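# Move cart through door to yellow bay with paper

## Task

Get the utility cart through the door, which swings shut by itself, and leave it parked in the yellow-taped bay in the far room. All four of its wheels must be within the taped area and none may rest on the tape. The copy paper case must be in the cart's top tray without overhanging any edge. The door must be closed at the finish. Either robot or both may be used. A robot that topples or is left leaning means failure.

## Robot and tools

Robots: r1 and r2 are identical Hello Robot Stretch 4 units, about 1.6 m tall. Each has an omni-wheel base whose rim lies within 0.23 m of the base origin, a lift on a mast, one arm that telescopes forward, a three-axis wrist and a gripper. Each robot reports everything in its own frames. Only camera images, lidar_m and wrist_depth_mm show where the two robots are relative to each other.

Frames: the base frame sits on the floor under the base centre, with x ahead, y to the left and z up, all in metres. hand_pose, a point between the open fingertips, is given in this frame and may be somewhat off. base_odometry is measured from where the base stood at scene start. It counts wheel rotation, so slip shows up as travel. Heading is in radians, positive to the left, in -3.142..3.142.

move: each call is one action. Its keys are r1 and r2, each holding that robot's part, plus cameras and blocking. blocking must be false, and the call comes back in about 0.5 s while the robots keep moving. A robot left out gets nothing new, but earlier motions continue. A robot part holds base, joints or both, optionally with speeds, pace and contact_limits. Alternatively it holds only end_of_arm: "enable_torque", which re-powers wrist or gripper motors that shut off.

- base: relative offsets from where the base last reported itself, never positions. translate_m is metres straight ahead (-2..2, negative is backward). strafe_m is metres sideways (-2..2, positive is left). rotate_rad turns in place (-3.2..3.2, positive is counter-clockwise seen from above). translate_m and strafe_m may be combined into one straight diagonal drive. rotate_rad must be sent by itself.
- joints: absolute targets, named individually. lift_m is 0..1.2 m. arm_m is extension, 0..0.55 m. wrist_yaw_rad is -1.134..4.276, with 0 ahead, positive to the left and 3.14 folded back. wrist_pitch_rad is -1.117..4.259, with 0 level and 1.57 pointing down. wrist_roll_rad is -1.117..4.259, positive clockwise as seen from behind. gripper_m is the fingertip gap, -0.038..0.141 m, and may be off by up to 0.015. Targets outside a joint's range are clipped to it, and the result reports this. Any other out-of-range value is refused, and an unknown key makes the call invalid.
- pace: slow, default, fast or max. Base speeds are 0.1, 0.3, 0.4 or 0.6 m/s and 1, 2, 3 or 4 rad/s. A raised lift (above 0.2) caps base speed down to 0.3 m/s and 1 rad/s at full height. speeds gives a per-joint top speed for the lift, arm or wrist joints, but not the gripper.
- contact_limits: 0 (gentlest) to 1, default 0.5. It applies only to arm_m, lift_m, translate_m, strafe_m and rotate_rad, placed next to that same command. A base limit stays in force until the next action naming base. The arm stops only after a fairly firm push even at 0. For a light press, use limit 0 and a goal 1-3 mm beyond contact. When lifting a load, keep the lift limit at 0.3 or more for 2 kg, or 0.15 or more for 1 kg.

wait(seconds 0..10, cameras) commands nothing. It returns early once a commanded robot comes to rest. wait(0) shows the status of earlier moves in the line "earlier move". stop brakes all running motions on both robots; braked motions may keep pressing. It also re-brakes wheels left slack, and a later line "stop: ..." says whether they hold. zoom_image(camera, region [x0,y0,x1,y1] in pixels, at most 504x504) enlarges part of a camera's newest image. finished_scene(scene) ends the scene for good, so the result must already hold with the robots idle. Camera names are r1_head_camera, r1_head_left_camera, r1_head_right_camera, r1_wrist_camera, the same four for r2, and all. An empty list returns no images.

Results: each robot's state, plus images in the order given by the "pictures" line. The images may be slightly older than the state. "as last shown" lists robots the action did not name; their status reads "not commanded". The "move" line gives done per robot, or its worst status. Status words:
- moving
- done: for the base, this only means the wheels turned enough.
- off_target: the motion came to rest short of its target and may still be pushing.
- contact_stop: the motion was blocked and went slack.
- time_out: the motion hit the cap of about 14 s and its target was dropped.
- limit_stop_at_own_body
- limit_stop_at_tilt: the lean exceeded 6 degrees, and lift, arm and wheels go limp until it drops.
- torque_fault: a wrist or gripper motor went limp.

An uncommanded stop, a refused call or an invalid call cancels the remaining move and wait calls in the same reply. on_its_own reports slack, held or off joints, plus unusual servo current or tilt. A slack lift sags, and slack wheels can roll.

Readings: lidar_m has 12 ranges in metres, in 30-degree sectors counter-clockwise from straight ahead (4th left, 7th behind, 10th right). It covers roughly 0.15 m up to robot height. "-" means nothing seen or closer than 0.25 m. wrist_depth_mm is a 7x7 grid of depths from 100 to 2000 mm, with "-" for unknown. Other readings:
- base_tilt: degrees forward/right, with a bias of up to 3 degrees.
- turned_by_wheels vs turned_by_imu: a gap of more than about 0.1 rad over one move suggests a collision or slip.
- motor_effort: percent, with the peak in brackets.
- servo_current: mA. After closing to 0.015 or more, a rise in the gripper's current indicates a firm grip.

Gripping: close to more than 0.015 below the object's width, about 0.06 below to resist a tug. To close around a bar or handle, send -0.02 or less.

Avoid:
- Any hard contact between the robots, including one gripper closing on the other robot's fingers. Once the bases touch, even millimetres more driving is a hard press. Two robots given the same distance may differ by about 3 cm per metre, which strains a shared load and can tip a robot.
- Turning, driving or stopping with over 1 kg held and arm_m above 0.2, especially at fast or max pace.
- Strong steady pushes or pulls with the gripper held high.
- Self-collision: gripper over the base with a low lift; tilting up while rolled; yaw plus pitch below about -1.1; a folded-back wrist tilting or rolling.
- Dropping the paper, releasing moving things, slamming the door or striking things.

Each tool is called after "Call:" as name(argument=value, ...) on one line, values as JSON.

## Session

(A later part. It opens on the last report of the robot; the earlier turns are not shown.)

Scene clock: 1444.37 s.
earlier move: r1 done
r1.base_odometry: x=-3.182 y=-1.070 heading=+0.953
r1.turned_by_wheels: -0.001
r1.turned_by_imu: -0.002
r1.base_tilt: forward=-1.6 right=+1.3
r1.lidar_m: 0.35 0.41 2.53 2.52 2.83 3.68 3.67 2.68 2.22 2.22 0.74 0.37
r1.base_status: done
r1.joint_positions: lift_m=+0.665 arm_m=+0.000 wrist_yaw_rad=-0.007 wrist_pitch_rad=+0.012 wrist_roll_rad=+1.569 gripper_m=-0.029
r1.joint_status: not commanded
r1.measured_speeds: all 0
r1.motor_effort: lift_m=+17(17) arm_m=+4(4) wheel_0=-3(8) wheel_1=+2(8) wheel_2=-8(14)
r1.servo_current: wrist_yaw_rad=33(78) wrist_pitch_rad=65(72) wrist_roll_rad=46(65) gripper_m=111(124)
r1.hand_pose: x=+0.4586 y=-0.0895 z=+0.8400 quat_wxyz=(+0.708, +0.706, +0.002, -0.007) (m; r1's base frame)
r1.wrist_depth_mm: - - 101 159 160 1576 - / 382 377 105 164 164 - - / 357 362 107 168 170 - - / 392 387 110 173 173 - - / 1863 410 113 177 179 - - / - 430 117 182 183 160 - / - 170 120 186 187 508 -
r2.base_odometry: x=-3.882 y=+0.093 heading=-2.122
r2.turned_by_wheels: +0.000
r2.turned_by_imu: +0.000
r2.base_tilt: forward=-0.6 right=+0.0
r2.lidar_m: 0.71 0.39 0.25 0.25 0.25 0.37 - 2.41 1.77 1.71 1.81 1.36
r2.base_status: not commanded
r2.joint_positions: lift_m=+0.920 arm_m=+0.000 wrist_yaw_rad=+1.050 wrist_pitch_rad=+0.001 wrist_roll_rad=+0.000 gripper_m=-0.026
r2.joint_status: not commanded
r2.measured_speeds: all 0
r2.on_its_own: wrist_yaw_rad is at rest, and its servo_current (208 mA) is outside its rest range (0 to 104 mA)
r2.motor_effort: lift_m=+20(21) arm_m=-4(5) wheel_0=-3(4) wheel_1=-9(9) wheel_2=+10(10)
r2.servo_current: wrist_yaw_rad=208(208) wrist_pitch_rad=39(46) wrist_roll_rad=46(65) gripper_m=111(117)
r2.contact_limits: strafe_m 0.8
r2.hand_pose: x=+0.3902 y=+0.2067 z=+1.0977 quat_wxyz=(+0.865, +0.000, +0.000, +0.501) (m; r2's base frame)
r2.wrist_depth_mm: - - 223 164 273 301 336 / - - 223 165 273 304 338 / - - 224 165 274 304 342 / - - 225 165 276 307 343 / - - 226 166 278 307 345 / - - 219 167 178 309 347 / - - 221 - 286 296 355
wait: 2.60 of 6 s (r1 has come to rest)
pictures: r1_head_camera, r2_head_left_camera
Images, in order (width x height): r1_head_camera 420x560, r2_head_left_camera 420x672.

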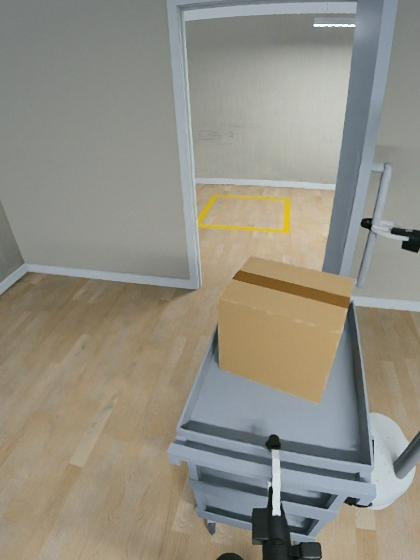

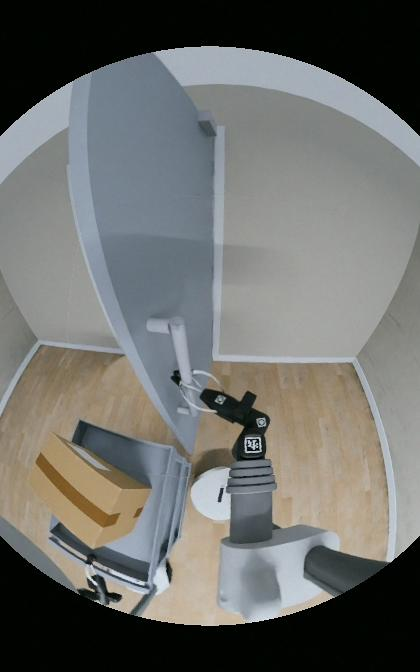

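Call:
move(blocking=false, r1={"base": {"strafe_m": -0.09}, "pace": "slow", "contact_limits": {"strafe_m": 0.4}}, cameras=[])

Call:
wait(seconds=6, cameras=["r1_head_camera","r2_head_left_camera"])

Scene clock: 1457.10 s.
move: r1 moving
r1.base_odometry: x=-3.171 y=-1.078 heading=+0.953
r1.turned_by_wheels: +0.000
r1.turned_by_imu: +0.000
r1.base_tilt: forward=-1.6 right=+1.2
r1.lidar_m: 0.37 0.41 2.53 2.53 2.85 3.65 3.66 2.67 2.22 2.19 0.74 0.38
r1.base_status: strafe_m moving
r1.joint_positions: lift_m=+0.665 arm_m=+0.000 wrist_yaw_rad=-0.006 wrist_pitch_rad=+0.012 wrist_roll_rad=+1.569 gripper_m=-0.029
r1.joint_status: not commanded
r1.measured_speeds: translate_m=+0.000 strafe_m=-0.057 rotate_rad=+0.002 lift_m=+0.000 arm_m=+0.000 wrist_yaw_rad=+0.034 wrist_pitch_rad=+0.000 wrist_roll_rad=+0.000
r1.motor_effort: lift_m=+17(17) arm_m=+4(4) wheel_0=+12(12) wheel_1=-7(8) wheel_2=-3(6)
r1.servo_current: wrist_yaw_rad=39(65) wrist_pitch_rad=52(72) wrist_roll_rad=46(59) gripper_m=98(111)
r1.contact_limits: strafe_m 0.4
r1.hand_pose: x=+0.4587 y=-0.0892 z=+0.8400 quat_wxyz=(+0.708, +0.706, +0.002, -0.006) (m; r1's base frame)
r1.wrist_depth_mm: - - 101 157 158 - - / 377 375 103 162 163 - - / 359 362 106 167 168 - - / 392 387 109 172 173 - - / 1863 413 112 176 178 - - / - 433 117 182 183 162 - / 136 168 120 187 188 480 -
r2.base_odometry: x=-3.882 y=+0.093 heading=-2.122
r2.turned_by_wheels: +0.000
r2.turned_by_imu: +0.000
r2.base_tilt: forward=-0.6 right=+0.0
r2.lidar_m: 0.73 0.33 0.25 0.25 0.25 0.37 - 2.41 1.79 1.72 1.81 1.38
r2.base_status: not commanded
r2.joint_positions: lift_m=+0.920 arm_m=+0.000 wrist_yaw_rad=+1.050 wrist_pitch_rad=+0.001 wrist_roll_rad=+0.000 gripper_m=-0.026
r2.joint_status: not commanded
r2.measured_speeds: all 0
r2.motor_effort: lift_m=+20(21) arm_m=-5(5) wheel_0=-3(4) wheel_1=-9(9) wheel_2=+10(10)
r2.servo_current: wrist_yaw_rad=202(215) wrist_pitch_rad=39(39) wrist_roll_rad=33(52) gripper_m=104(117)
r2.contact_limits: strafe_m 0.8
r2.hand_pose: x=+0.3902 y=+0.2067 z=+1.0977 quat_wxyz=(+0.865, +0.000, +0.000, +0.501) (m; r2's base frame)
r2.wrist_depth_mm: - - 223 164 273 301 332 / - - 224 166 274 301 340 / - - 224 165 276 304 342 / - - 224 166 277 306 343 / - - 226 166 278 307 343 / - - 218 167 178 310 349 / - - 221 - 286 296 351
pictures: none
No camera images: "cameras" was empty.

Scene clock: 1458.67 s.
earlier move: r1 done
r1.base_odometry: x=-3.109 y=-1.122 heading=+0.953
r1.turned_by_wheels: +0.000
r1.turned_by_imu: +0.000
r1.base_tilt: forward=-1.6 right=+1.3
r1.lidar_m: 0.37 0.41 2.61 2.57 2.93 3.70 3.68 2.55 2.15 2.12 0.72 0.39
r1.base_status: done
r1.joint_positions: lift_m=+0.665 arm_m=+0.000 wrist_yaw_rad=+0.002 wrist_pitch_rad=+0.012 wrist_roll_rad=+1.569 gripper_m=-0.029
r1.joint_status: not commanded
r1.measured_speeds: all 0
r1.motor_effort: lift_m=+17(17) arm_m=+2(4) wheel_0=+5(12) wheel_1=-2(8) wheel_2=+2(6)
r1.servo_current: wrist_yaw_rad=65(65) wrist_pitch_rad=59(78) wrist_roll_rad=65(65) gripper_m=111(111)
r1.contact_limits: strafe_m 0.4
r1.hand_pose: x=+0.4594 y=-0.0869 z=+0.8400 quat_wxyz=(+0.708, +0.706, +0.005, -0.003) (m; r1's base frame)
r1.wrist_depth_mm: - 820 103 161 163 1537 - / 1756 445 106 166 166 - - / 359 364 109 169 171 - - / 389 384 111 174 175 - - / 1863 410 114 178 180 - - / - 427 118 182 183 165 - / - 168 120 186 187 163 -
r2.base_odometry: x=-3.882 y=+0.093 heading=-2.122
r2.turned_by_wheels: +0.000
r2.turned_by_imu: +0.000
r2.base_tilt: forward=-0.6 right=+0.1
r2.lidar_m: 0.75 0.30 0.25 0.25 0.25 0.30 - 2.44 1.78 1.72 1.83 1.36
r2.base_status: not commanded
r2.joint_positions: lift_m=+0.920 arm_m=+0.000 wrist_yaw_rad=+1.050 wrist_pitch_rad=+0.001 wrist_roll_rad=+0.000 gripper_m=-0.026
r2.joint_status: not commanded
r2.measured_speeds: all 0
r2.on_its_own: wrist_yaw_rad is at rest, and its servo_current (195 mA) is outside its rest range (0 to 104 mA)
r2.motor_effort: lift_m=+20(21) arm_m=-5(5) wheel_0=-3(4) wheel_1=-9(9) wheel_2=+10(10)
r2.servo_current: wrist_yaw_rad=195(215) wrist_pitch_rad=33(52) wrist_roll_rad=39(52) gripper_m=111(117)
r2.contact_limits: strafe_m 0.8
r2.hand_pose: x=+0.3902 y=+0.2067 z=+1.0977 quat_wxyz=(+0.865, +0.000, +0.000, +0.501) (m; r2's base frame)
r2.wrist_depth_mm: - - 221 164 273 303 332 / - - 223 166 273 303 340 / - - 224 165 274 304 342 / - - 226 165 277 304 343 / - - 226 167 278 309 345 / - - 217 166 178 310 347 / - - 222 - 286 294 351
wait: 1.57 of 6 s (r1 has come to rest)
pictures: r1_head_camera, r2_head_left_camera
Images, in order (width x height): r1_head_camera 420x560, r2_head_left_camera 420x672.

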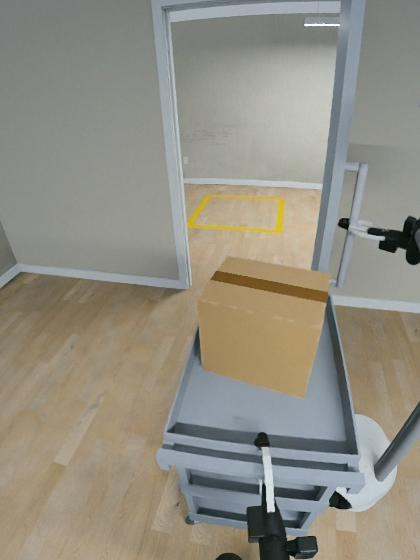

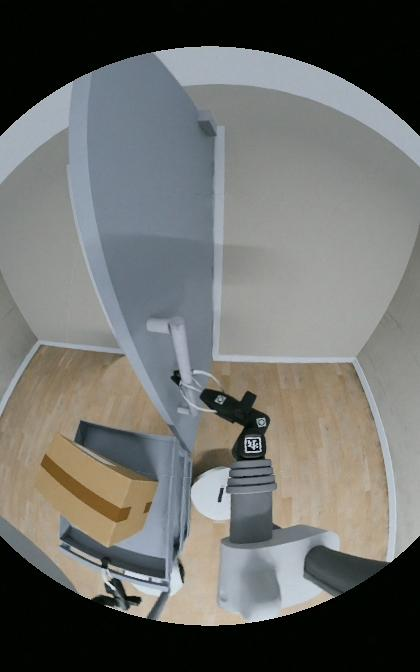

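Call:
move(blocking=false, r2={"base": {"strafe_m": -0.06}, "pace": "slow", "contact_limits": {"strafe_m": 0.8}}, cameras=[])

Call:
wait(seconds=5, cameras=["r2_head_camera","r2_head_left_camera"])

Scene clock: 1474.43 s.
move: r2 moving
r1: as last shown
r1.base_tilt: forward=-1.6 right=+1.2
r1.lidar_m: 0.36 0.39 2.61 2.60 2.92 3.70 3.68 2.60 2.14 2.13 0.69 0.37
r1.motor_effort: lift_m=+17(17) arm_m=-3(3) wheel_0=+5(5) wheel_1=-2(2) wheel_2=+2(2)
r1.servo_current: wrist_yaw_rad=52(59) wrist_pitch_rad=65(72) wrist_roll_rad=46(59) gripper_m=104(111)
r1.contact_limits: strafe_m 0.4
r1.wrist_depth_mm: - 809 103 160 162 1499 - / 1756 445 106 165 166 - - / 359 364 108 169 170 - - / 389 382 111 174 174 - - / 1863 407 114 179 179 - - / - 424 117 182 183 165 - / - 168 120 186 187 162 -
r2.base_odometry: x=-3.895 y=+0.100 heading=-2.122
r2.turned_by_wheels: +0.000
r2.turned_by_imu: +0.000
r2.base_tilt: forward=-0.6 right=+0.0
r2.lidar_m: 0.75 0.33 0.25 0.25 0.25 0.32 - 2.38 1.76 1.71 1.79 1.38
r2.base_status: strafe_m moving
r2.joint_positions: lift_m=+0.920 arm_m=+0.000 wrist_yaw_rad=+1.052 wrist_pitch_rad=+0.001 wrist_roll_rad=+0.000 gripper_m=-0.026
r2.joint_status: not commanded
r2.measured_speeds: translate_m=+0.000 strafe_m=-0.056 rotate_rad=+0.001 lift_m=+0.000 arm_m=+0.000 wrist_yaw_rad=+0.011 wrist_pitch_rad=+0.000 wrist_roll_rad=+0.000
r2.motor_effort: lift_m=+20(21) arm_m=-4(5) wheel_0=+6(7) wheel_1=-18(19) wheel_2=+8(8)
r2.servo_current: wrist_yaw_rad=176(208) wrist_pitch_rad=39(46) wrist_roll_rad=46(59) gripper_m=111(111)
r2.contact_limits: strafe_m 0.8
r2.hand_pose: x=+0.3898 y=+0.2072 z=+1.0977 quat_wxyz=(+0.865, +0.000, +0.000, +0.502) (m; r2's base frame)
r2.wrist_depth_mm: - - 222 165 274 307 343 / - - 223 165 274 306 343 / - - 224 165 277 307 345 / - - 226 166 278 307 345 / - - 225 166 278 310 349 / - - 218 167 179 315 351 / - - 222 - 287 297 355
pictures: none
No camera images: "cameras" was empty.

Scene clock: 1475.67 s.
earlier move: r2 done
r1.base_odometry: x=-3.109 y=-1.122 heading=+0.953
r1.turned_by_wheels: +0.000
r1.turned_by_imu: +0.000
r1.base_tilt: forward=-1.6 right=+1.3
r1.lidar_m: 0.36 0.39 2.62 2.58 2.94 3.70 3.67 2.59 2.15 2.14 0.71 0.37
r1.base_status: not commanded
r1.joint_positions: lift_m=+0.665 arm_m=+0.000 wrist_yaw_rad=+0.002 wrist_pitch_rad=+0.012 wrist_roll_rad=+1.569 gripper_m=-0.029
r1.joint_status: not commanded
r1.measured_speeds: all 0
r1.motor_effort: lift_m=+17(17) arm_m=-3(4) wheel_0=+5(5) wheel_1=-2(2) wheel_2=+2(2)
r1.servo_current: wrist_yaw_rad=46(65) wrist_pitch_rad=65(78) wrist_roll_rad=46(59) gripper_m=111(117)
r1.contact_limits: strafe_m 0.4
r1.hand_pose: x=+0.4594 y=-0.0869 z=+0.8400 quat_wxyz=(+0.708, +0.706, +0.005, -0.003) (m; r1's base frame)
r1.wrist_depth_mm: - 809 103 161 162 1499 - / 1756 445 106 165 166 - - / 362 364 108 169 171 - - / 389 384 111 174 175 - - / 1921 407 114 179 179 - - / - 427 118 182 183 166 - / - 168 120 186 187 163 -
r2.base_odometry: x=-3.933 y=+0.124 heading=-2.122
r2.turned_by_wheels: +0.000
r2.turned_by_imu: +0.001
r2.base_tilt: forward=-0.6 right=+0.0
r2.lidar_m: 0.78 0.36 0.27 0.25 0.25 0.37 - 2.32 1.73 1.65 1.76 1.36
r2.base_status: done
r2.joint_positions: lift_m=+0.920 arm_m=+0.000 wrist_yaw_rad=+1.054 wrist_pitch_rad=+0.001 wrist_roll_rad=+0.000 gripper_m=-0.026
r2.joint_status: not commanded
r2.measured_speeds: all 0
r2.on_its_own: wrist_yaw_rad is at rest, and its servo_current (163 mA) is outside its rest range (0 to 104 mA)
r2.motor_effort: lift_m=+20(21) arm_m=-5(5) wheel_0=+1(9) wheel_1=-13(19) wheel_2=+8(9)
r2.servo_current: wrist_yaw_rad=163(208) wrist_pitch_rad=39(46) wrist_roll_rad=46(59) gripper_m=111(117)
r2.contact_limits: strafe_m 0.8
r2.hand_pose: x=+0.3894 y=+0.2076 z=+1.0977 quat_wxyz=(+0.864, +0.000, +0.000, +0.503) (m; r2's base frame)
r2.wrist_depth_mm: - - 221 165 279 317 364 / - - 222 165 282 319 357 / - - 224 166 281 320 366 / - - 224 166 281 322 370 / - - 225 167 285 320 373 / - - 215 168 180 329 370 / - - 220 - 294 314 379
wait: 1.23 of 5 s (r2 has come to rest)
pictures: r2_head_camera, r2_head_left_camera
Images, in order (width x height): r2_head_camera 420x560, r2_head_left_camera 420x672.

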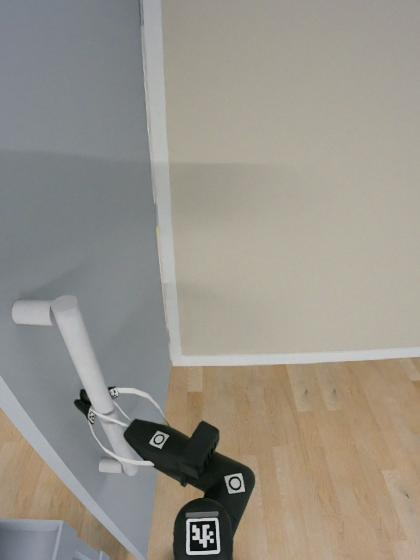

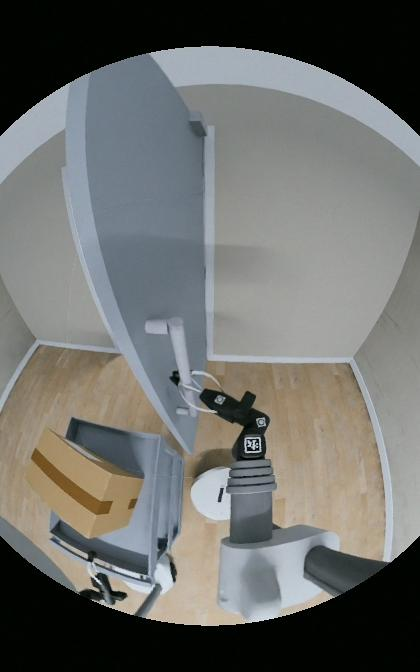

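Call:
move(blocking=false, r2={"base": {"strafe_m": -0.08}, "pace": "slow", "contact_limits": {"strafe_m": 0.8}}, cameras=[])

Call:
wait(seconds=5, cameras=["r1_head_camera","r2_head_left_camera"])

Scene clock: 1480.53 s.
move: r2 moving
r1: as last shown
r1.lidar_m: 0.36 0.39 2.60 2.59 2.93 3.70 3.71 2.58 2.13 2.14 0.72 0.37
r1.servo_current: wrist_yaw_rad=52(59) wrist_pitch_rad=59(72) wrist_roll_rad=52(59) gripper_m=104(117)
r1.contact_limits: strafe_m 0.4
r1.wrist_depth_mm: - 809 103 160 162 1576 - / 1708 445 106 164 166 - - / 357 359 108 169 171 - - / 392 384 111 174 175 - - / 1863 410 114 178 179 - - / - 427 117 182 183 165 - / - 168 120 185 187 163 -
r2.base_odometry: x=-3.946 y=+0.131 heading=-2.123
r2.turned_by_wheels: +0.000
r2.turned_by_imu: +0.001
r2.base_tilt: forward=-0.6 right=+0.0
r2.lidar_m: 0.81 0.37 0.27 0.25 0.28 0.37 - 2.32 1.69 1.63 1.74 1.35
r2.base_status: strafe_m moving
r2.joint_positions: lift_m=+0.920 arm_m=+0.000 wrist_yaw_rad=+1.056 wrist_pitch_rad=+0.001 wrist_roll_rad=+0.000 gripper_m=-0.026
r2.joint_status: not commanded
r2.measured_speeds: translate_m=+0.000 strafe_m=-0.057 rotate_rad=+0.001 lift_m=+0.000 arm_m=+0.000 wrist_yaw_rad=+0.001 wrist_pitch_rad=+0.000 wrist_roll_rad=+0.000
r2.motor_effort: lift_m=+20(21) arm_m=-5(5) wheel_0=+8(8) wheel_1=-18(19) wheel_2=+8(9)
r2.servo_current: wrist_yaw_rad=150(163) wrist_pitch_rad=46(46) wrist_roll_rad=59(59) gripper_m=111(117)
r2.contact_limits: strafe_m 0.8
r2.hand_pose: x=+0.3890 y=+0.2080 z=+1.0977 quat_wxyz=(+0.864, +0.000, +0.000, +0.504) (m; r2's base frame)
r2.wrist_depth_mm: - - 220 166 277 319 370 / - - 222 166 282 322 368 / - - 222 167 283 322 370 / - - 224 167 282 324 375 / - - 225 167 286 325 375 / - - 216 168 180 332 375 / - - 219 - 296 315 379
pictures: none
No camera images: "cameras" was empty.

Scene clock: 1482.00 s.
earlier move: r2 done
r1.base_odometry: x=-3.109 y=-1.122 heading=+0.953
r1.turned_by_wheels: +0.000
r1.turned_by_imu: +0.000
r1.base_tilt: forward=-1.6 right=+1.3
r1.lidar_m: 0.34 0.40 2.61 2.59 2.95 3.70 3.67 2.57 2.15 2.11 0.74 0.38
r1.base_status: not commanded
r1.joint_positions: lift_m=+0.665 arm_m=+0.000 wrist_yaw_rad=+0.002 wrist_pitch_rad=+0.012 wrist_roll_rad=+1.569 gripper_m=-0.029
r1.joint_status: not commanded
r1.measured_speeds: all 0
r1.motor_effort: lift_m=+17(17) arm_m=-3(4) wheel_0=+5(5) wheel_1=-2(2) wheel_2=+2(2)
r1.servo_current: wrist_yaw_rad=59(72) wrist_pitch_rad=65(72) wrist_roll_rad=46(59) gripper_m=111(117)
r1.contact_limits: strafe_m 0.4
r1.hand_pose: x=+0.4594 y=-0.0869 z=+0.8400 quat_wxyz=(+0.708, +0.706, +0.005, -0.003) (m; r1's base frame)
r1.wrist_depth_mm: - - 103 160 162 - - / 1756 449 106 165 166 - - / 359 359 108 169 171 - - / 389 384 111 174 175 - - / 1863 404 114 178 179 - - / - 427 117 182 183 165 - / - 167 120 186 187 163 -
r2.base_odometry: x=-4.002 y=+0.166 heading=-2.122
r2.turned_by_wheels: +0.000
r2.turned_by_imu: -0.003
r2.base_tilt: forward=-0.5 right=+0.0
r2.lidar_m: 0.91 0.36 0.33 0.32 0.34 0.45 - 2.23 1.66 1.59 1.65 1.34
r2.base_status: done
r2.joint_positions: lift_m=+0.920 arm_m=+0.000 wrist_yaw_rad=+1.056 wrist_pitch_rad=+0.001 wrist_roll_rad=+0.000 gripper_m=-0.026
r2.joint_status: not commanded
r2.measured_speeds: all 0
r2.on_its_own: wrist_yaw_rad is at rest, and its servo_current (143 mA) is outside its rest range (0 to 104 mA)
r2.motor_effort: lift_m=+20(21) arm_m=-4(5) wheel_0=-1(8) wheel_1=-11(19) wheel_2=+12(13)
r2.servo_current: wrist_yaw_rad=143(163) wrist_pitch_rad=39(46) wrist_roll_rad=39(59) gripper_m=111(117)
r2.contact_limits: strafe_m 0.8
r2.hand_pose: x=+0.3890 y=+0.2080 z=+1.0977 quat_wxyz=(+0.864, +0.000, +0.000, +0.504) (m; r2's base frame)
r2.wrist_depth_mm: - - 218 165 286 343 - / - - 219 166 296 342 402 / - - 219 165 296 345 - / - - 219 166 297 345 404 / - - 221 166 297 347 - / - - 211 167 178 359 - / - - 215 - 309 325 -
wait: 1.47 of 5 s (r2 has come to rest)
pictures: r1_head_camera, r2_head_left_camera
Images, in order (width x height): r1_head_camera 420x560, r2_head_left_camera 420x672.

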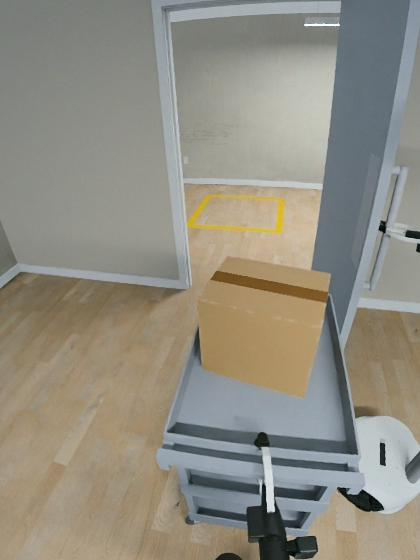

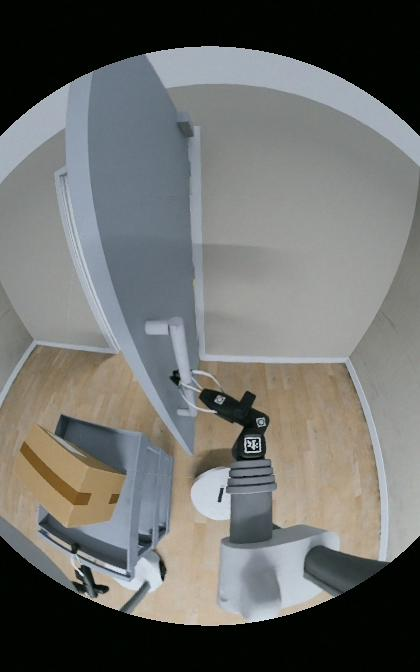

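Call:
move(blocking=false, r1={"base": {"strafe_m": -0.1}, "pace": "slow", "contact_limits": {"strafe_m": 0.5}}, cameras=[])

Call:
wait(seconds=6, cameras=["r1_head_camera","r2_head_left_camera"])

Scene clock: 1487.87 s.
move: r1 moving
r1.base_odometry: x=-3.097 y=-1.130 heading=+0.954
r1.turned_by_wheels: +0.001
r1.turned_by_imu: +0.001
r1.base_tilt: forward=-1.6 right=+1.3
r1.lidar_m: 0.37 0.39 2.61 2.61 2.93 3.70 3.69 2.55 2.12 2.12 0.73 0.37
r1.base_status: strafe_m moving
r1.joint_positions: lift_m=+0.665 arm_m=+0.000 wrist_yaw_rad=+0.003 wrist_pitch_rad=+0.012 wrist_roll_rad=+1.569 gripper_m=-0.029
r1.joint_status: not commanded
r1.measured_speeds: translate_m=+0.000 strafe_m=-0.057 rotate_rad=-0.001 lift_m=+0.000 arm_m=+0.000 wrist_yaw_rad=+0.005 wrist_pitch_rad=+0.000 wrist_roll_rad=+0.000
r1.motor_effort: lift_m=+17(17) arm_m=-3(4) wheel_0=+10(12) wheel_1=-5(7) wheel_2=+2(4)
r1.servo_current: wrist_yaw_rad=59(72) wrist_pitch_rad=59(72) wrist_roll_rad=39(59) gripper_m=104(111)
r1.contact_limits: strafe_m 0.5
r1.hand_pose: x=+0.4596 y=-0.0865 z=+0.8400 quat_wxyz=(+0.708, +0.706, +0.005, -0.003) (m; r1's base frame)
r1.wrist_depth_mm: - - 104 162 163 - - / 1756 477 107 166 167 - - / 364 364 109 170 171 - - / 389 379 112 174 176 - - / 1921 407 114 178 179 - - / - 424 118 182 184 165 - / - 167 120 186 187 160 -
r2.base_odometry: x=-4.002 y=+0.166 heading=-2.122
r2.turned_by_wheels: +0.000
r2.turned_by_imu: -0.002
r2.base_tilt: forward=-0.6 right=+0.0
r2.lidar_m: 0.93 0.36 0.33 0.30 0.33 0.47 - 2.21 1.64 1.59 1.67 1.37
r2.base_status: not commanded
r2.joint_positions: lift_m=+0.920 arm_m=+0.000 wrist_yaw_rad=+1.056 wrist_pitch_rad=+0.001 wrist_roll_rad=+0.000 gripper_m=-0.026
r2.joint_status: not commanded
r2.measured_speeds: all 0
r2.motor_effort: lift_m=+20(21) arm_m=-4(5) wheel_0=-2(2) wheel_1=-10(10) wheel_2=+12(12)
r2.servo_current: wrist_yaw_rad=143(163) wrist_pitch_rad=39(46) wrist_roll_rad=52(52) gripper_m=111(117)
r2.contact_limits: strafe_m 0.8
r2.hand_pose: x=+0.3890 y=+0.2080 z=+1.0977 quat_wxyz=(+0.864, +0.000, +0.000, +0.504) (m; r2's base frame)
r2.wrist_depth_mm: - 224 217 165 287 342 - / - - 219 165 296 345 402 / - - 220 165 297 347 - / - - 220 166 297 347 404 / - - 221 167 300 349 - / - - 211 167 178 362 - / - - 215 - 309 336 -
pictures: none
No camera images: "cameras" was empty.

Scene clock: 1489.50 s.
earlier move: r1 done
r1.base_odometry: x=-3.027 y=-1.179 heading=+0.954
r1.turned_by_wheels: +0.000
r1.turned_by_imu: +0.000
r1.base_tilt: forward=-1.6 right=+1.3
r1.lidar_m: 0.34 0.35 2.70 2.71 3.04 3.72 3.70 2.44 2.05 2.02 0.67 0.36
r1.base_status: done
r1.joint_positions: lift_m=+0.665 arm_m=+0.000 wrist_yaw_rad=+0.005 wrist_pitch_rad=+0.012 wrist_roll_rad=+1.569 gripper_m=-0.029
r1.joint_status: not commanded
r1.measured_speeds: all 0
r1.motor_effort: lift_m=+17(17) arm_m=-4(4) wheel_0=+7(12) wheel_1=-3(7) wheel_2=+4(5)
r1.servo_current: wrist_yaw_rad=52(72) wrist_pitch_rad=72(72) wrist_roll_rad=46(65) gripper_m=104(111)
r1.contact_limits: strafe_m 0.5
r1.hand_pose: x=+0.4597 y=-0.0860 z=+0.8400 quat_wxyz=(+0.708, +0.706, +0.006, -0.002) (m; r1's base frame)
r1.wrist_depth_mm: - 798 117 178 179 1618 1182 / 1661 - 118 178 180 - - / 1708 436 118 179 181 - - / 379 379 119 180 182 - - / 399 394 120 181 183 - - / 410 407 121 183 184 163 - / - 165 121 185 185 157 -
r2.base_odometry: x=-4.002 y=+0.166 heading=-2.122
r2.turned_by_wheels: +0.000
r2.turned_by_imu: +0.000
r2.base_tilt: forward=-0.6 right=+0.0
r2.lidar_m: 0.93 0.35 0.32 0.27 0.27 0.36 - 2.24 1.66 1.58 1.67 1.34
r2.base_status: not commanded
r2.joint_positions: lift_m=+0.920 arm_m=+0.000 wrist_yaw_rad=+1.056 wrist_pitch_rad=+0.001 wrist_roll_rad=+0.000 gripper_m=-0.026
r2.joint_status: not commanded
r2.measured_speeds: all 0
r2.on_its_own: wrist_yaw_rad is at rest, and its servo_current (143 mA) is outside its rest range (0 to 104 mA)
r2.motor_effort: lift_m=+20(21) arm_m=-4(5) wheel_0=-2(2) wheel_1=-10(10) wheel_2=+12(12)
r2.servo_current: wrist_yaw_rad=143(163) wrist_pitch_rad=39(46) wrist_roll_rad=39(59) gripper_m=111(117)
r2.contact_limits: strafe_m 0.8
r2.hand_pose: x=+0.3890 y=+0.2080 z=+1.0977 quat_wxyz=(+0.864, +0.000, +0.000, +0.504) (m; r2's base frame)
r2.wrist_depth_mm: - 224 217 165 289 343 - / - - 218 165 296 345 402 / - - 220 166 296 345 - / - - 221 166 297 345 407 / - - 222 166 298 349 - / - - 211 167 178 362 - / - - 215 - 310 336 -
wait: 1.63 of 6 s (r1 has come to rest)
pictures: r1_head_camera, r2_head_left_camera
Images, in order (width x height): r1_head_camera 420x560, r2_head_left_camera 420x672.

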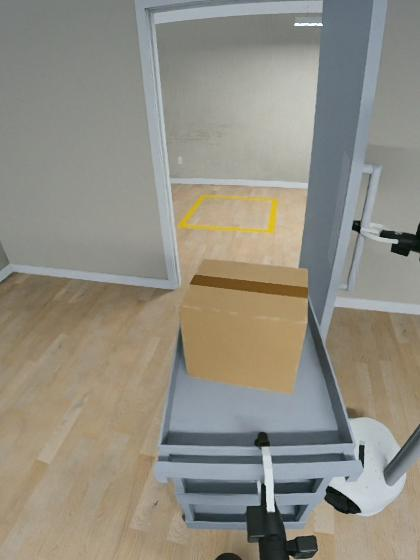

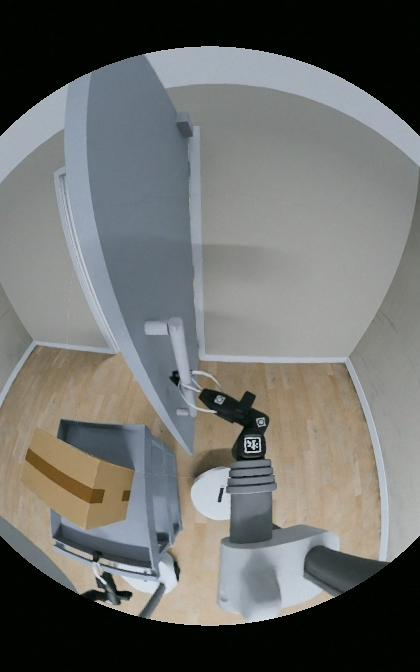

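Call:
move(blocking=false, r1={"base": {"translate_m": 0.25, "strafe_m": 0.02}, "pace": "slow"}, cameras=[])

Call:
wait(seconds=6, cameras=["r1_head_camera","r2_head_left_camera"])

Scene clock: 1494.40 s.
move: r1 moving
r1.base_odometry: x=-3.021 y=-1.169 heading=+0.954
r1.turned_by_wheels: +0.000
r1.turned_by_imu: +0.000
r1.base_tilt: forward=-1.6 right=+1.3
r1.lidar_m: 0.34 0.37 2.72 2.68 3.05 3.73 3.73 2.47 2.06 2.04 0.66 0.39
r1.base_status: translate_m moving; strafe_m moving
r1.joint_positions: lift_m=+0.665 arm_m=+0.000 wrist_yaw_rad=+0.003 wrist_pitch_rad=+0.012 wrist_roll_rad=+1.569 gripper_m=-0.029
r1.joint_status: not commanded
r1.measured_speeds: translate_m=+0.049 strafe_m=+0.004 rotate_rad=-0.001 lift_m=+0.000 arm_m=+0.000 wrist_yaw_rad=-0.001 wrist_pitch_rad=+0.000 wrist_roll_rad=+0.000
r1.motor_effort: lift_m=+17(17) arm_m=+3(3) wheel_0=+7(10) wheel_1=+6(7) wheel_2=-9(9)
r1.servo_current: wrist_yaw_rad=33(65) wrist_pitch_rad=65(78) wrist_roll_rad=46(65) gripper_m=104(111)
r1.hand_pose: x=+0.4595 y=-0.0867 z=+0.8400 quat_wxyz=(+0.708, +0.706, +0.005, -0.003) (m; r1's base frame)
r1.wrist_depth_mm: - 788 120 181 182 1576 1182 / - - 120 181 182 - - / 1808 574 120 181 183 - - / 382 377 120 181 183 - - / 394 392 121 181 183 - - / 1808 402 121 182 183 164 - / - 165 121 182 183 156 -
r2.base_odometry: x=-4.002 y=+0.166 heading=-2.122
r2.turned_by_wheels: +0.000
r2.turned_by_imu: +0.000
r2.base_tilt: forward=-0.6 right=+0.0
r2.lidar_m: 0.98 0.37 0.31 0.27 0.28 0.31 - 2.23 1.64 1.59 1.67 1.36
r2.base_status: not commanded
r2.joint_positions: lift_m=+0.920 arm_m=+0.000 wrist_yaw_rad=+1.056 wrist_pitch_rad=+0.001 wrist_roll_rad=+0.000 gripper_m=-0.026
r2.joint_status: not commanded
r2.measured_speeds: all 0
r2.motor_effort: lift_m=+20(21) arm_m=-4(5) wheel_0=-2(2) wheel_1=-10(10) wheel_2=+12(12)
r2.servo_current: wrist_yaw_rad=137(150) wrist_pitch_rad=39(46) wrist_roll_rad=52(52) gripper_m=111(117)
r2.contact_limits: strafe_m 0.8
r2.hand_pose: x=+0.3890 y=+0.2080 z=+1.0977 quat_wxyz=(+0.864, +0.000, +0.000, +0.504) (m; r2's base frame)
r2.wrist_depth_mm: - 224 218 165 287 343 - / - - 218 166 296 345 407 / - - 220 166 297 345 - / - - 220 167 297 345 404 / - - 221 167 298 349 - / - - 211 167 178 362 - / - - 215 - 309 334 -
pictures: none
No camera images: "cameras" was empty.

Scene clock: 1497.70 s.
earlier move: r1 done
r1.base_odometry: x=-2.899 y=-0.964 heading=+0.953
r1.turned_by_wheels: -0.001
r1.turned_by_imu: -0.003
r1.base_tilt: forward=-1.6 right=+1.3
r1.lidar_m: 0.35 0.40 2.63 2.63 2.93 3.93 3.98 2.55 2.11 2.12 0.51 0.37
r1.base_status: done
r1.joint_positions: lift_m=+0.665 arm_m=+0.000 wrist_yaw_rad=-0.007 wrist_pitch_rad=+0.012 wrist_roll_rad=+1.569 gripper_m=-0.029
r1.joint_status: not commanded
r1.measured_speeds: all 0
r1.motor_effort: lift_m=+17(17) arm_m=+4(4) wheel_0=+0(10) wheel_1=+2(8) wheel_2=-8(15)
r1.servo_current: wrist_yaw_rad=65(72) wrist_pitch_rad=65(78) wrist_roll_rad=39(65) gripper_m=104(111)
r1.hand_pose: x=+0.4586 y=-0.0895 z=+0.8400 quat_wxyz=(+0.708, +0.707, +0.002, -0.007) (m; r1's base frame)
r1.wrist_depth_mm: 544 544 106 164 165 569 - / - 387 108 167 169 - - / 364 362 110 171 172 - - / 392 384 113 175 176 - - / 1618 404 115 179 180 - - / 1661 424 118 182 183 161 - / 134 159 120 185 186 163 -
r2.base_odometry: x=-4.002 y=+0.166 heading=-2.122
r2.turned_by_wheels: +0.000
r2.turned_by_imu: +0.000
r2.base_tilt: forward=-0.6 right=+0.0
r2.lidar_m: 0.92 0.37 0.26 0.25 0.28 0.54 - 2.25 1.64 1.57 1.65 1.34
r2.base_status: not commanded
r2.joint_positions: lift_m=+0.920 arm_m=+0.000 wrist_yaw_rad=+1.056 wrist_pitch_rad=+0.001 wrist_roll_rad=+0.000 gripper_m=-0.026
r2.joint_status: not commanded
r2.measured_speeds: all 0
r2.on_its_own: wrist_yaw_rad is at rest, and its servo_current (143 mA) is outside its rest range (0 to 104 mA)
r2.motor_effort: lift_m=+20(21) arm_m=-4(5) wheel_0=-2(3) wheel_1=-10(10) wheel_2=+12(12)
r2.servo_current: wrist_yaw_rad=143(156) wrist_pitch_rad=39(46) wrist_roll_rad=33(65) gripper_m=111(117)
r2.contact_limits: strafe_m 0.8
r2.hand_pose: x=+0.3890 y=+0.2080 z=+1.0977 quat_wxyz=(+0.864, +0.000, +0.000, +0.504) (m; r2's base frame)
r2.wrist_depth_mm: - 216 221 165 287 347 - / - 219 218 166 296 345 407 / - - 219 166 297 347 - / - - 220 166 298 349 - / 445 382 221 167 298 349 - / 283 291 210 167 179 366 - / 283 291 215 - 310 338 -
wait: 3.30 of 6 s (r1 has come to rest)
pictures: r1_head_camera, r2_head_left_camera
Images, in order (width x height): r1_head_camera 420x560, r2_head_left_camera 420x672.

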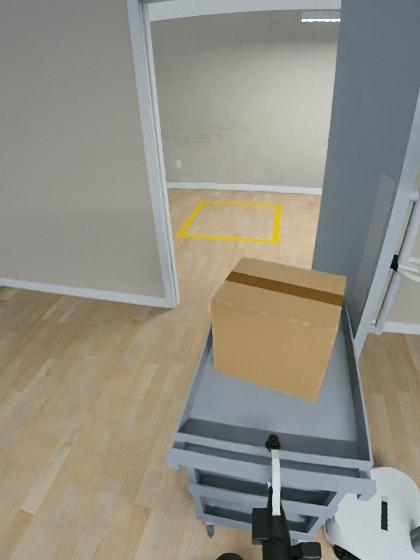

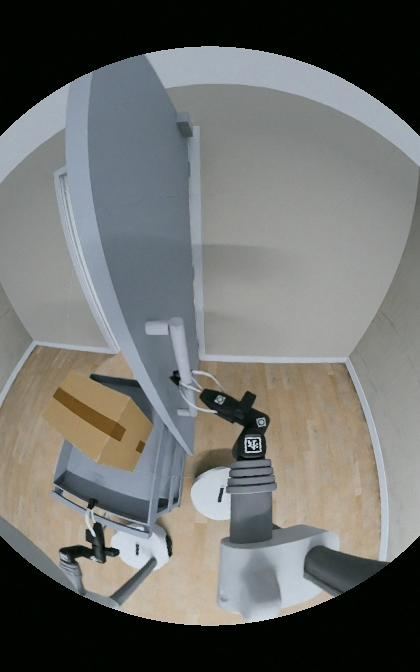

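Call:
move(blocking=false, r1={"base": {"translate_m": 0.2, "strafe_m": 0.01}, "pace": "slow"}, cameras=[])

Call:
wait(seconds=6, cameras=["r1_head_camera","r2_head_left_camera"])

Scene clock: 1506.63 s.
move: r1 moving
r1.base_odometry: x=-2.892 y=-0.954 heading=+0.953
r1.turned_by_wheels: -0.001
r1.turned_by_imu: -0.001
r1.base_tilt: forward=-1.6 right=+1.3
r1.lidar_m: 0.36 0.40 2.62 2.61 2.96 3.94 3.95 2.52 2.12 2.10 0.51 0.36
r1.base_status: translate_m moving; strafe_m moving
r1.joint_positions: lift_m=+0.665 arm_m=+0.000 wrist_yaw_rad=-0.008 wrist_pitch_rad=+0.012 wrist_roll_rad=+1.569 gripper_m=-0.029
r1.joint_status: not commanded
r1.measured_speeds: translate_m=+0.048 strafe_m=+0.003 rotate_rad=+0.000 lift_m=+0.000 arm_m=+0.000 wrist_yaw_rad=+0.000 wrist_pitch_rad=+0.000 wrist_roll_rad=+0.000
r1.motor_effort: lift_m=+17(17) arm_m=+4(4) wheel_0=-1(5) wheel_1=+5(5) wheel_2=-13(14)
r1.servo_current: wrist_yaw_rad=59(78) wrist_pitch_rad=52(72) wrist_roll_rad=59(59) gripper_m=104(104)
r1.hand_pose: x=+0.4586 y=-0.0896 z=+0.8400 quat_wxyz=(+0.708, +0.707, +0.001, -0.007) (m; r1's base frame)
r1.wrist_depth_mm: 549 564 106 164 165 549 - / - 387 108 167 169 - - / 364 362 110 171 173 - - / 389 384 112 175 176 - - / 1661 404 115 179 180 - - / 1756 424 118 181 183 162 - / 134 166 120 185 187 163 -
r2.base_odometry: x=-4.002 y=+0.166 heading=-2.122
r2.turned_by_wheels: +0.000
r2.turned_by_imu: +0.000
r2.base_tilt: forward=-0.6 right=+0.0
r2.lidar_m: 0.95 0.36 0.26 0.25 0.27 0.53 - 2.26 1.64 1.59 1.63 1.37
r2.base_status: not commanded
r2.joint_positions: lift_m=+0.920 arm_m=+0.000 wrist_yaw_rad=+1.056 wrist_pitch_rad=+0.001 wrist_roll_rad=+0.000 gripper_m=-0.026
r2.joint_status: not commanded
r2.measured_speeds: all 0
r2.motor_effort: lift_m=+20(21) arm_m=-4(5) wheel_0=-2(2) wheel_1=-10(10) wheel_2=+12(12)
r2.servo_current: wrist_yaw_rad=137(156) wrist_pitch_rad=39(46) wrist_roll_rad=39(59) gripper_m=111(111)
r2.contact_limits: strafe_m 0.8
r2.hand_pose: x=+0.3890 y=+0.2080 z=+1.0977 quat_wxyz=(+0.864, +0.000, +0.000, +0.504) (m; r2's base frame)
r2.wrist_depth_mm: - 216 220 165 290 345 - / - 218 219 166 297 345 407 / - - 220 166 296 349 - / - - 220 166 298 349 - / 452 379 222 167 300 351 - / 286 297 210 167 179 364 - / 285 294 215 - 309 338 -
pictures: none
No camera images: "cameras" was empty.

Scene clock: 1509.43 s.
earlier move: r1 done
r1.base_odometry: x=-2.791 y=-0.796 heading=+0.953
r1.turned_by_wheels: +0.000
r1.turned_by_imu: -0.002
r1.base_tilt: forward=-1.6 right=+1.3
r1.lidar_m: 0.38 0.42 2.57 2.56 2.87 4.14 4.17 2.60 2.19 0.48 0.44 0.38
r1.base_status: done
r1.joint_positions: lift_m=+0.665 arm_m=+0.000 wrist_yaw_rad=-0.008 wrist_pitch_rad=+0.012 wrist_roll_rad=+1.569 gripper_m=-0.029
r1.joint_status: not commanded
r1.measured_speeds: all 0
r1.motor_effort: lift_m=+17(17) arm_m=+4(4) wheel_0=+0(5) wheel_1=+1(5) wheel_2=-7(15)
r1.servo_current: wrist_yaw_rad=46(78) wrist_pitch_rad=65(72) wrist_roll_rad=39(65) gripper_m=104(111)
r1.hand_pose: x=+0.4586 y=-0.0896 z=+0.8400 quat_wxyz=(+0.708, +0.707, +0.001, -0.007) (m; r1's base frame)
r1.wrist_depth_mm: - - 101 156 158 - - / 355 355 102 163 163 - - / 364 359 106 167 168 - - / - 387 109 172 173 - - / - 413 112 177 179 - - / - 436 117 183 184 161 - / - 160 119 187 188 163 -
r2.base_odometry: x=-4.002 y=+0.166 heading=-2.122
r2.turned_by_wheels: +0.000
r2.turned_by_imu: +0.000
r2.base_tilt: forward=-0.6 right=+0.1
r2.lidar_m: 0.94 0.37 0.29 0.29 0.45 0.56 - 2.23 1.66 1.58 1.68 1.37
r2.base_status: not commanded
r2.joint_positions: lift_m=+0.920 arm_m=+0.000 wrist_yaw_rad=+1.056 wrist_pitch_rad=+0.001 wrist_roll_rad=+0.000 gripper_m=-0.026
r2.joint_status: not commanded
r2.measured_speeds: all 0
r2.on_its_own: wrist_yaw_rad is at rest, and its servo_current (150 mA) is outside its rest range (0 to 104 mA)
r2.motor_effort: lift_m=+20(21) arm_m=-5(5) wheel_0=-2(2) wheel_1=-10(10) wheel_2=+12(12)
r2.servo_current: wrist_yaw_rad=150(163) wrist_pitch_rad=46(46) wrist_roll_rad=46(59) gripper_m=117(117)
r2.contact_limits: strafe_m 0.8
r2.hand_pose: x=+0.3890 y=+0.2080 z=+1.0977 quat_wxyz=(+0.864, +0.000, +0.000, +0.504) (m; r2's base frame)
r2.wrist_depth_mm: - 216 220 165 289 345 - / - 218 218 165 296 347 404 / - - 219 166 297 349 - / - - 220 166 298 347 - / - 382 220 167 298 351 - / - 357 211 167 179 362 - / - 357 214 - 309 336 -
wait: 2.80 of 6 s (r1 has come to rest)
pictures: r1_head_camera, r2_head_left_camera
Images, in order (width x height): r1_head_camera 420x560, r2_head_left_camera 420x672.

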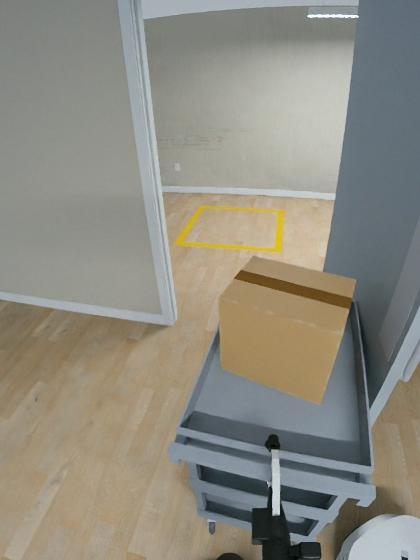

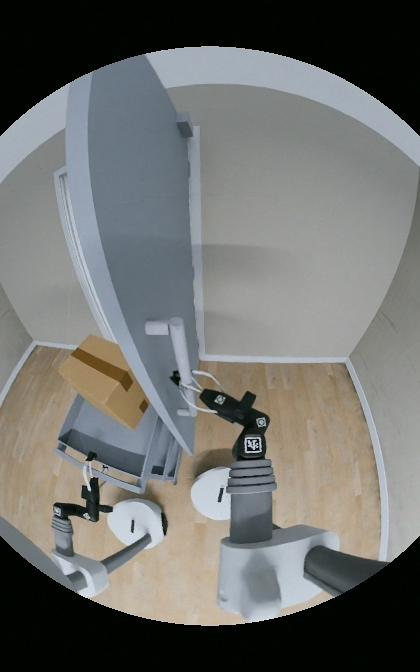

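Call:
move(blocking=false, r1={"base": {"translate_m": 0.2, "strafe_m": 0.0}, "pace": "slow"}, cameras=[])

Call:
wait(seconds=6, cameras=["r1_head_camera","r2_head_left_camera"])

Scene clock: 1523.90 s.
move: r1 moving
r1.base_odometry: x=-2.784 y=-0.785 heading=+0.952
r1.turned_by_wheels: +0.000
r1.turned_by_imu: -0.001
r1.base_tilt: forward=-1.6 right=+1.3
r1.lidar_m: 0.37 0.40 2.58 2.58 2.89 4.17 4.18 2.62 2.17 0.46 0.42 0.37
r1.base_status: translate_m moving; strafe_m moving
r1.joint_positions: lift_m=+0.665 arm_m=+0.000 wrist_yaw_rad=-0.008 wrist_pitch_rad=+0.012 wrist_roll_rad=+1.569 gripper_m=-0.029
r1.joint_status: not commanded
r1.measured_speeds: translate_m=+0.048 strafe_m=+0.000 rotate_rad=+0.000 lift_m=+0.000 arm_m=+0.000 wrist_yaw_rad=+0.000 wrist_pitch_rad=+0.000 wrist_roll_rad=+0.000
r1.motor_effort: lift_m=+17(17) arm_m=+4(4) wheel_0=+3(5) wheel_1=+3(5) wheel_2=-12(13)
r1.servo_current: wrist_yaw_rad=59(65) wrist_pitch_rad=65(72) wrist_roll_rad=52(59) gripper_m=104(111)
r1.hand_pose: x=+0.4586 y=-0.0896 z=+0.8400 quat_wxyz=(+0.708, +0.707, +0.001, -0.007) (m; r1's base frame)
r1.wrist_depth_mm: - - - 156 158 - - / 353 347 103 162 162 - - / 364 364 106 166 168 - - / - 387 109 171 172 - - / - 413 112 177 178 - - / - 433 117 182 183 161 - / - 160 120 187 187 163 -
r2.base_odometry: x=-4.002 y=+0.166 heading=-2.122
r2.turned_by_wheels: +0.000
r2.turned_by_imu: +0.000
r2.base_tilt: forward=-0.6 right=+0.0
r2.lidar_m: 0.94 0.37 0.33 0.31 0.46 0.55 - 2.24 1.66 1.57 1.67 1.36
r2.base_status: not commanded
r2.joint_positions: lift_m=+0.920 arm_m=+0.000 wrist_yaw_rad=+1.056 wrist_pitch_rad=+0.001 wrist_roll_rad=+0.000 gripper_m=-0.026
r2.joint_status: not commanded
r2.measured_speeds: all 0
r2.motor_effort: lift_m=+21(21) arm_m=-4(5) wheel_0=-2(2) wheel_1=-10(10) wheel_2=+12(12)
r2.servo_current: wrist_yaw_rad=150(150) wrist_pitch_rad=46(46) wrist_roll_rad=39(52) gripper_m=111(117)
r2.contact_limits: strafe_m 0.8
r2.hand_pose: x=+0.3890 y=+0.2080 z=+1.0977 quat_wxyz=(+0.864, +0.000, +0.000, +0.504) (m; r2's base frame)
r2.wrist_depth_mm: - 216 221 165 289 345 - / - 219 218 165 296 345 402 / - - 219 165 297 347 - / - - 220 166 298 349 - / - 445 220 167 301 349 - / - 364 211 166 178 362 - / - 206 215 - 310 336 -
pictures: none
No camera images: "cameras" was empty.

Scene clock: 1526.67 s.
earlier move: r1 done
r1.base_odometry: x=-2.676 y=-0.633 heading=+0.953
r1.turned_by_wheels: +0.001
r1.turned_by_imu: +0.000
r1.base_tilt: forward=-1.5 right=+1.2
r1.lidar_m: 0.38 0.44 2.56 2.54 2.86 4.35 - 2.64 0.54 0.39 0.42 0.35
r1.base_status: done
r1.joint_positions: lift_m=+0.665 arm_m=+0.000 wrist_yaw_rad=-0.008 wrist_pitch_rad=+0.012 wrist_roll_rad=+1.569 gripper_m=-0.029
r1.joint_status: not commanded
r1.measured_speeds: all 0
r1.motor_effort: lift_m=+17(17) arm_m=+4(4) wheel_0=+2(5) wheel_1=+3(7) wheel_2=-4(14)
r1.servo_current: wrist_yaw_rad=72(78) wrist_pitch_rad=72(78) wrist_roll_rad=65(65) gripper_m=98(111)
r1.hand_pose: x=+0.4586 y=-0.0896 z=+0.8400 quat_wxyz=(+0.708, +0.707, +0.001, -0.007) (m; r1's base frame)
r1.wrist_depth_mm: - - - 150 151 - - / 343 345 - 156 157 - - / 366 364 - 161 163 - - / - 387 105 169 170 - - / - 421 109 175 178 - - / - 452 114 183 183 162 - / 1397 161 119 190 190 157 -
r2.base_odometry: x=-4.002 y=+0.166 heading=-2.122
r2.turned_by_wheels: +0.000
r2.turned_by_imu: +0.000
r2.base_tilt: forward=-0.6 right=+0.1
r2.lidar_m: 0.95 0.34 0.39 0.41 0.43 4.60 - 2.23 1.63 1.60 1.65 1.36
r2.base_status: not commanded
r2.joint_positions: lift_m=+0.920 arm_m=+0.000 wrist_yaw_rad=+1.056 wrist_pitch_rad=+0.001 wrist_roll_rad=+0.000 gripper_m=-0.026
r2.joint_status: not commanded
r2.measured_speeds: all 0
r2.on_its_own: wrist_yaw_rad is at rest, and its servo_current (130 mA) is outside its rest range (0 to 104 mA)
r2.motor_effort: lift_m=+20(21) arm_m=-4(5) wheel_0=-2(2) wheel_1=-10(10) wheel_2=+12(12)
r2.servo_current: wrist_yaw_rad=130(163) wrist_pitch_rad=46(46) wrist_roll_rad=46(59) gripper_m=117(117)
r2.contact_limits: strafe_m 0.8
r2.hand_pose: x=+0.3890 y=+0.2080 z=+1.0977 quat_wxyz=(+0.864, +0.000, +0.000, +0.504) (m; r2's base frame)
r2.wrist_depth_mm: - 220 221 165 289 345 - / - 222 218 166 294 343 402 / - - 220 166 296 347 - / - - 220 166 298 347 - / - - 221 167 298 349 - / - - 211 167 178 364 - / - 125 215 - 310 334 -
wait: 2.77 of 6 s (r1 has come to rest)
pictures: r1_head_camera, r2_head_left_camera
Images, in order (width x height): r1_head_camera 420x560, r2_head_left_camera 420x672.

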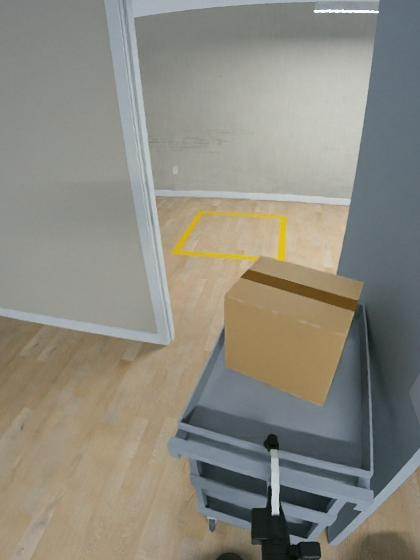

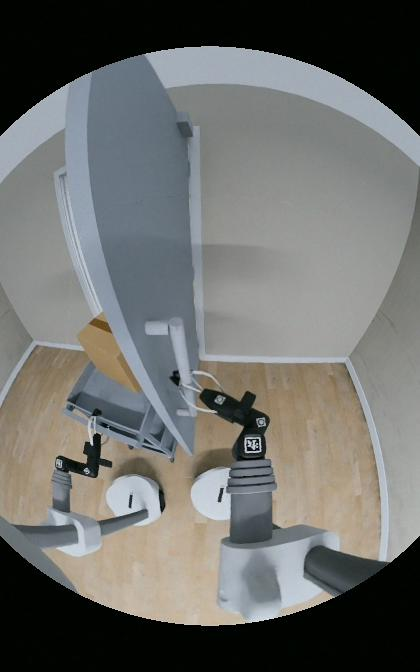

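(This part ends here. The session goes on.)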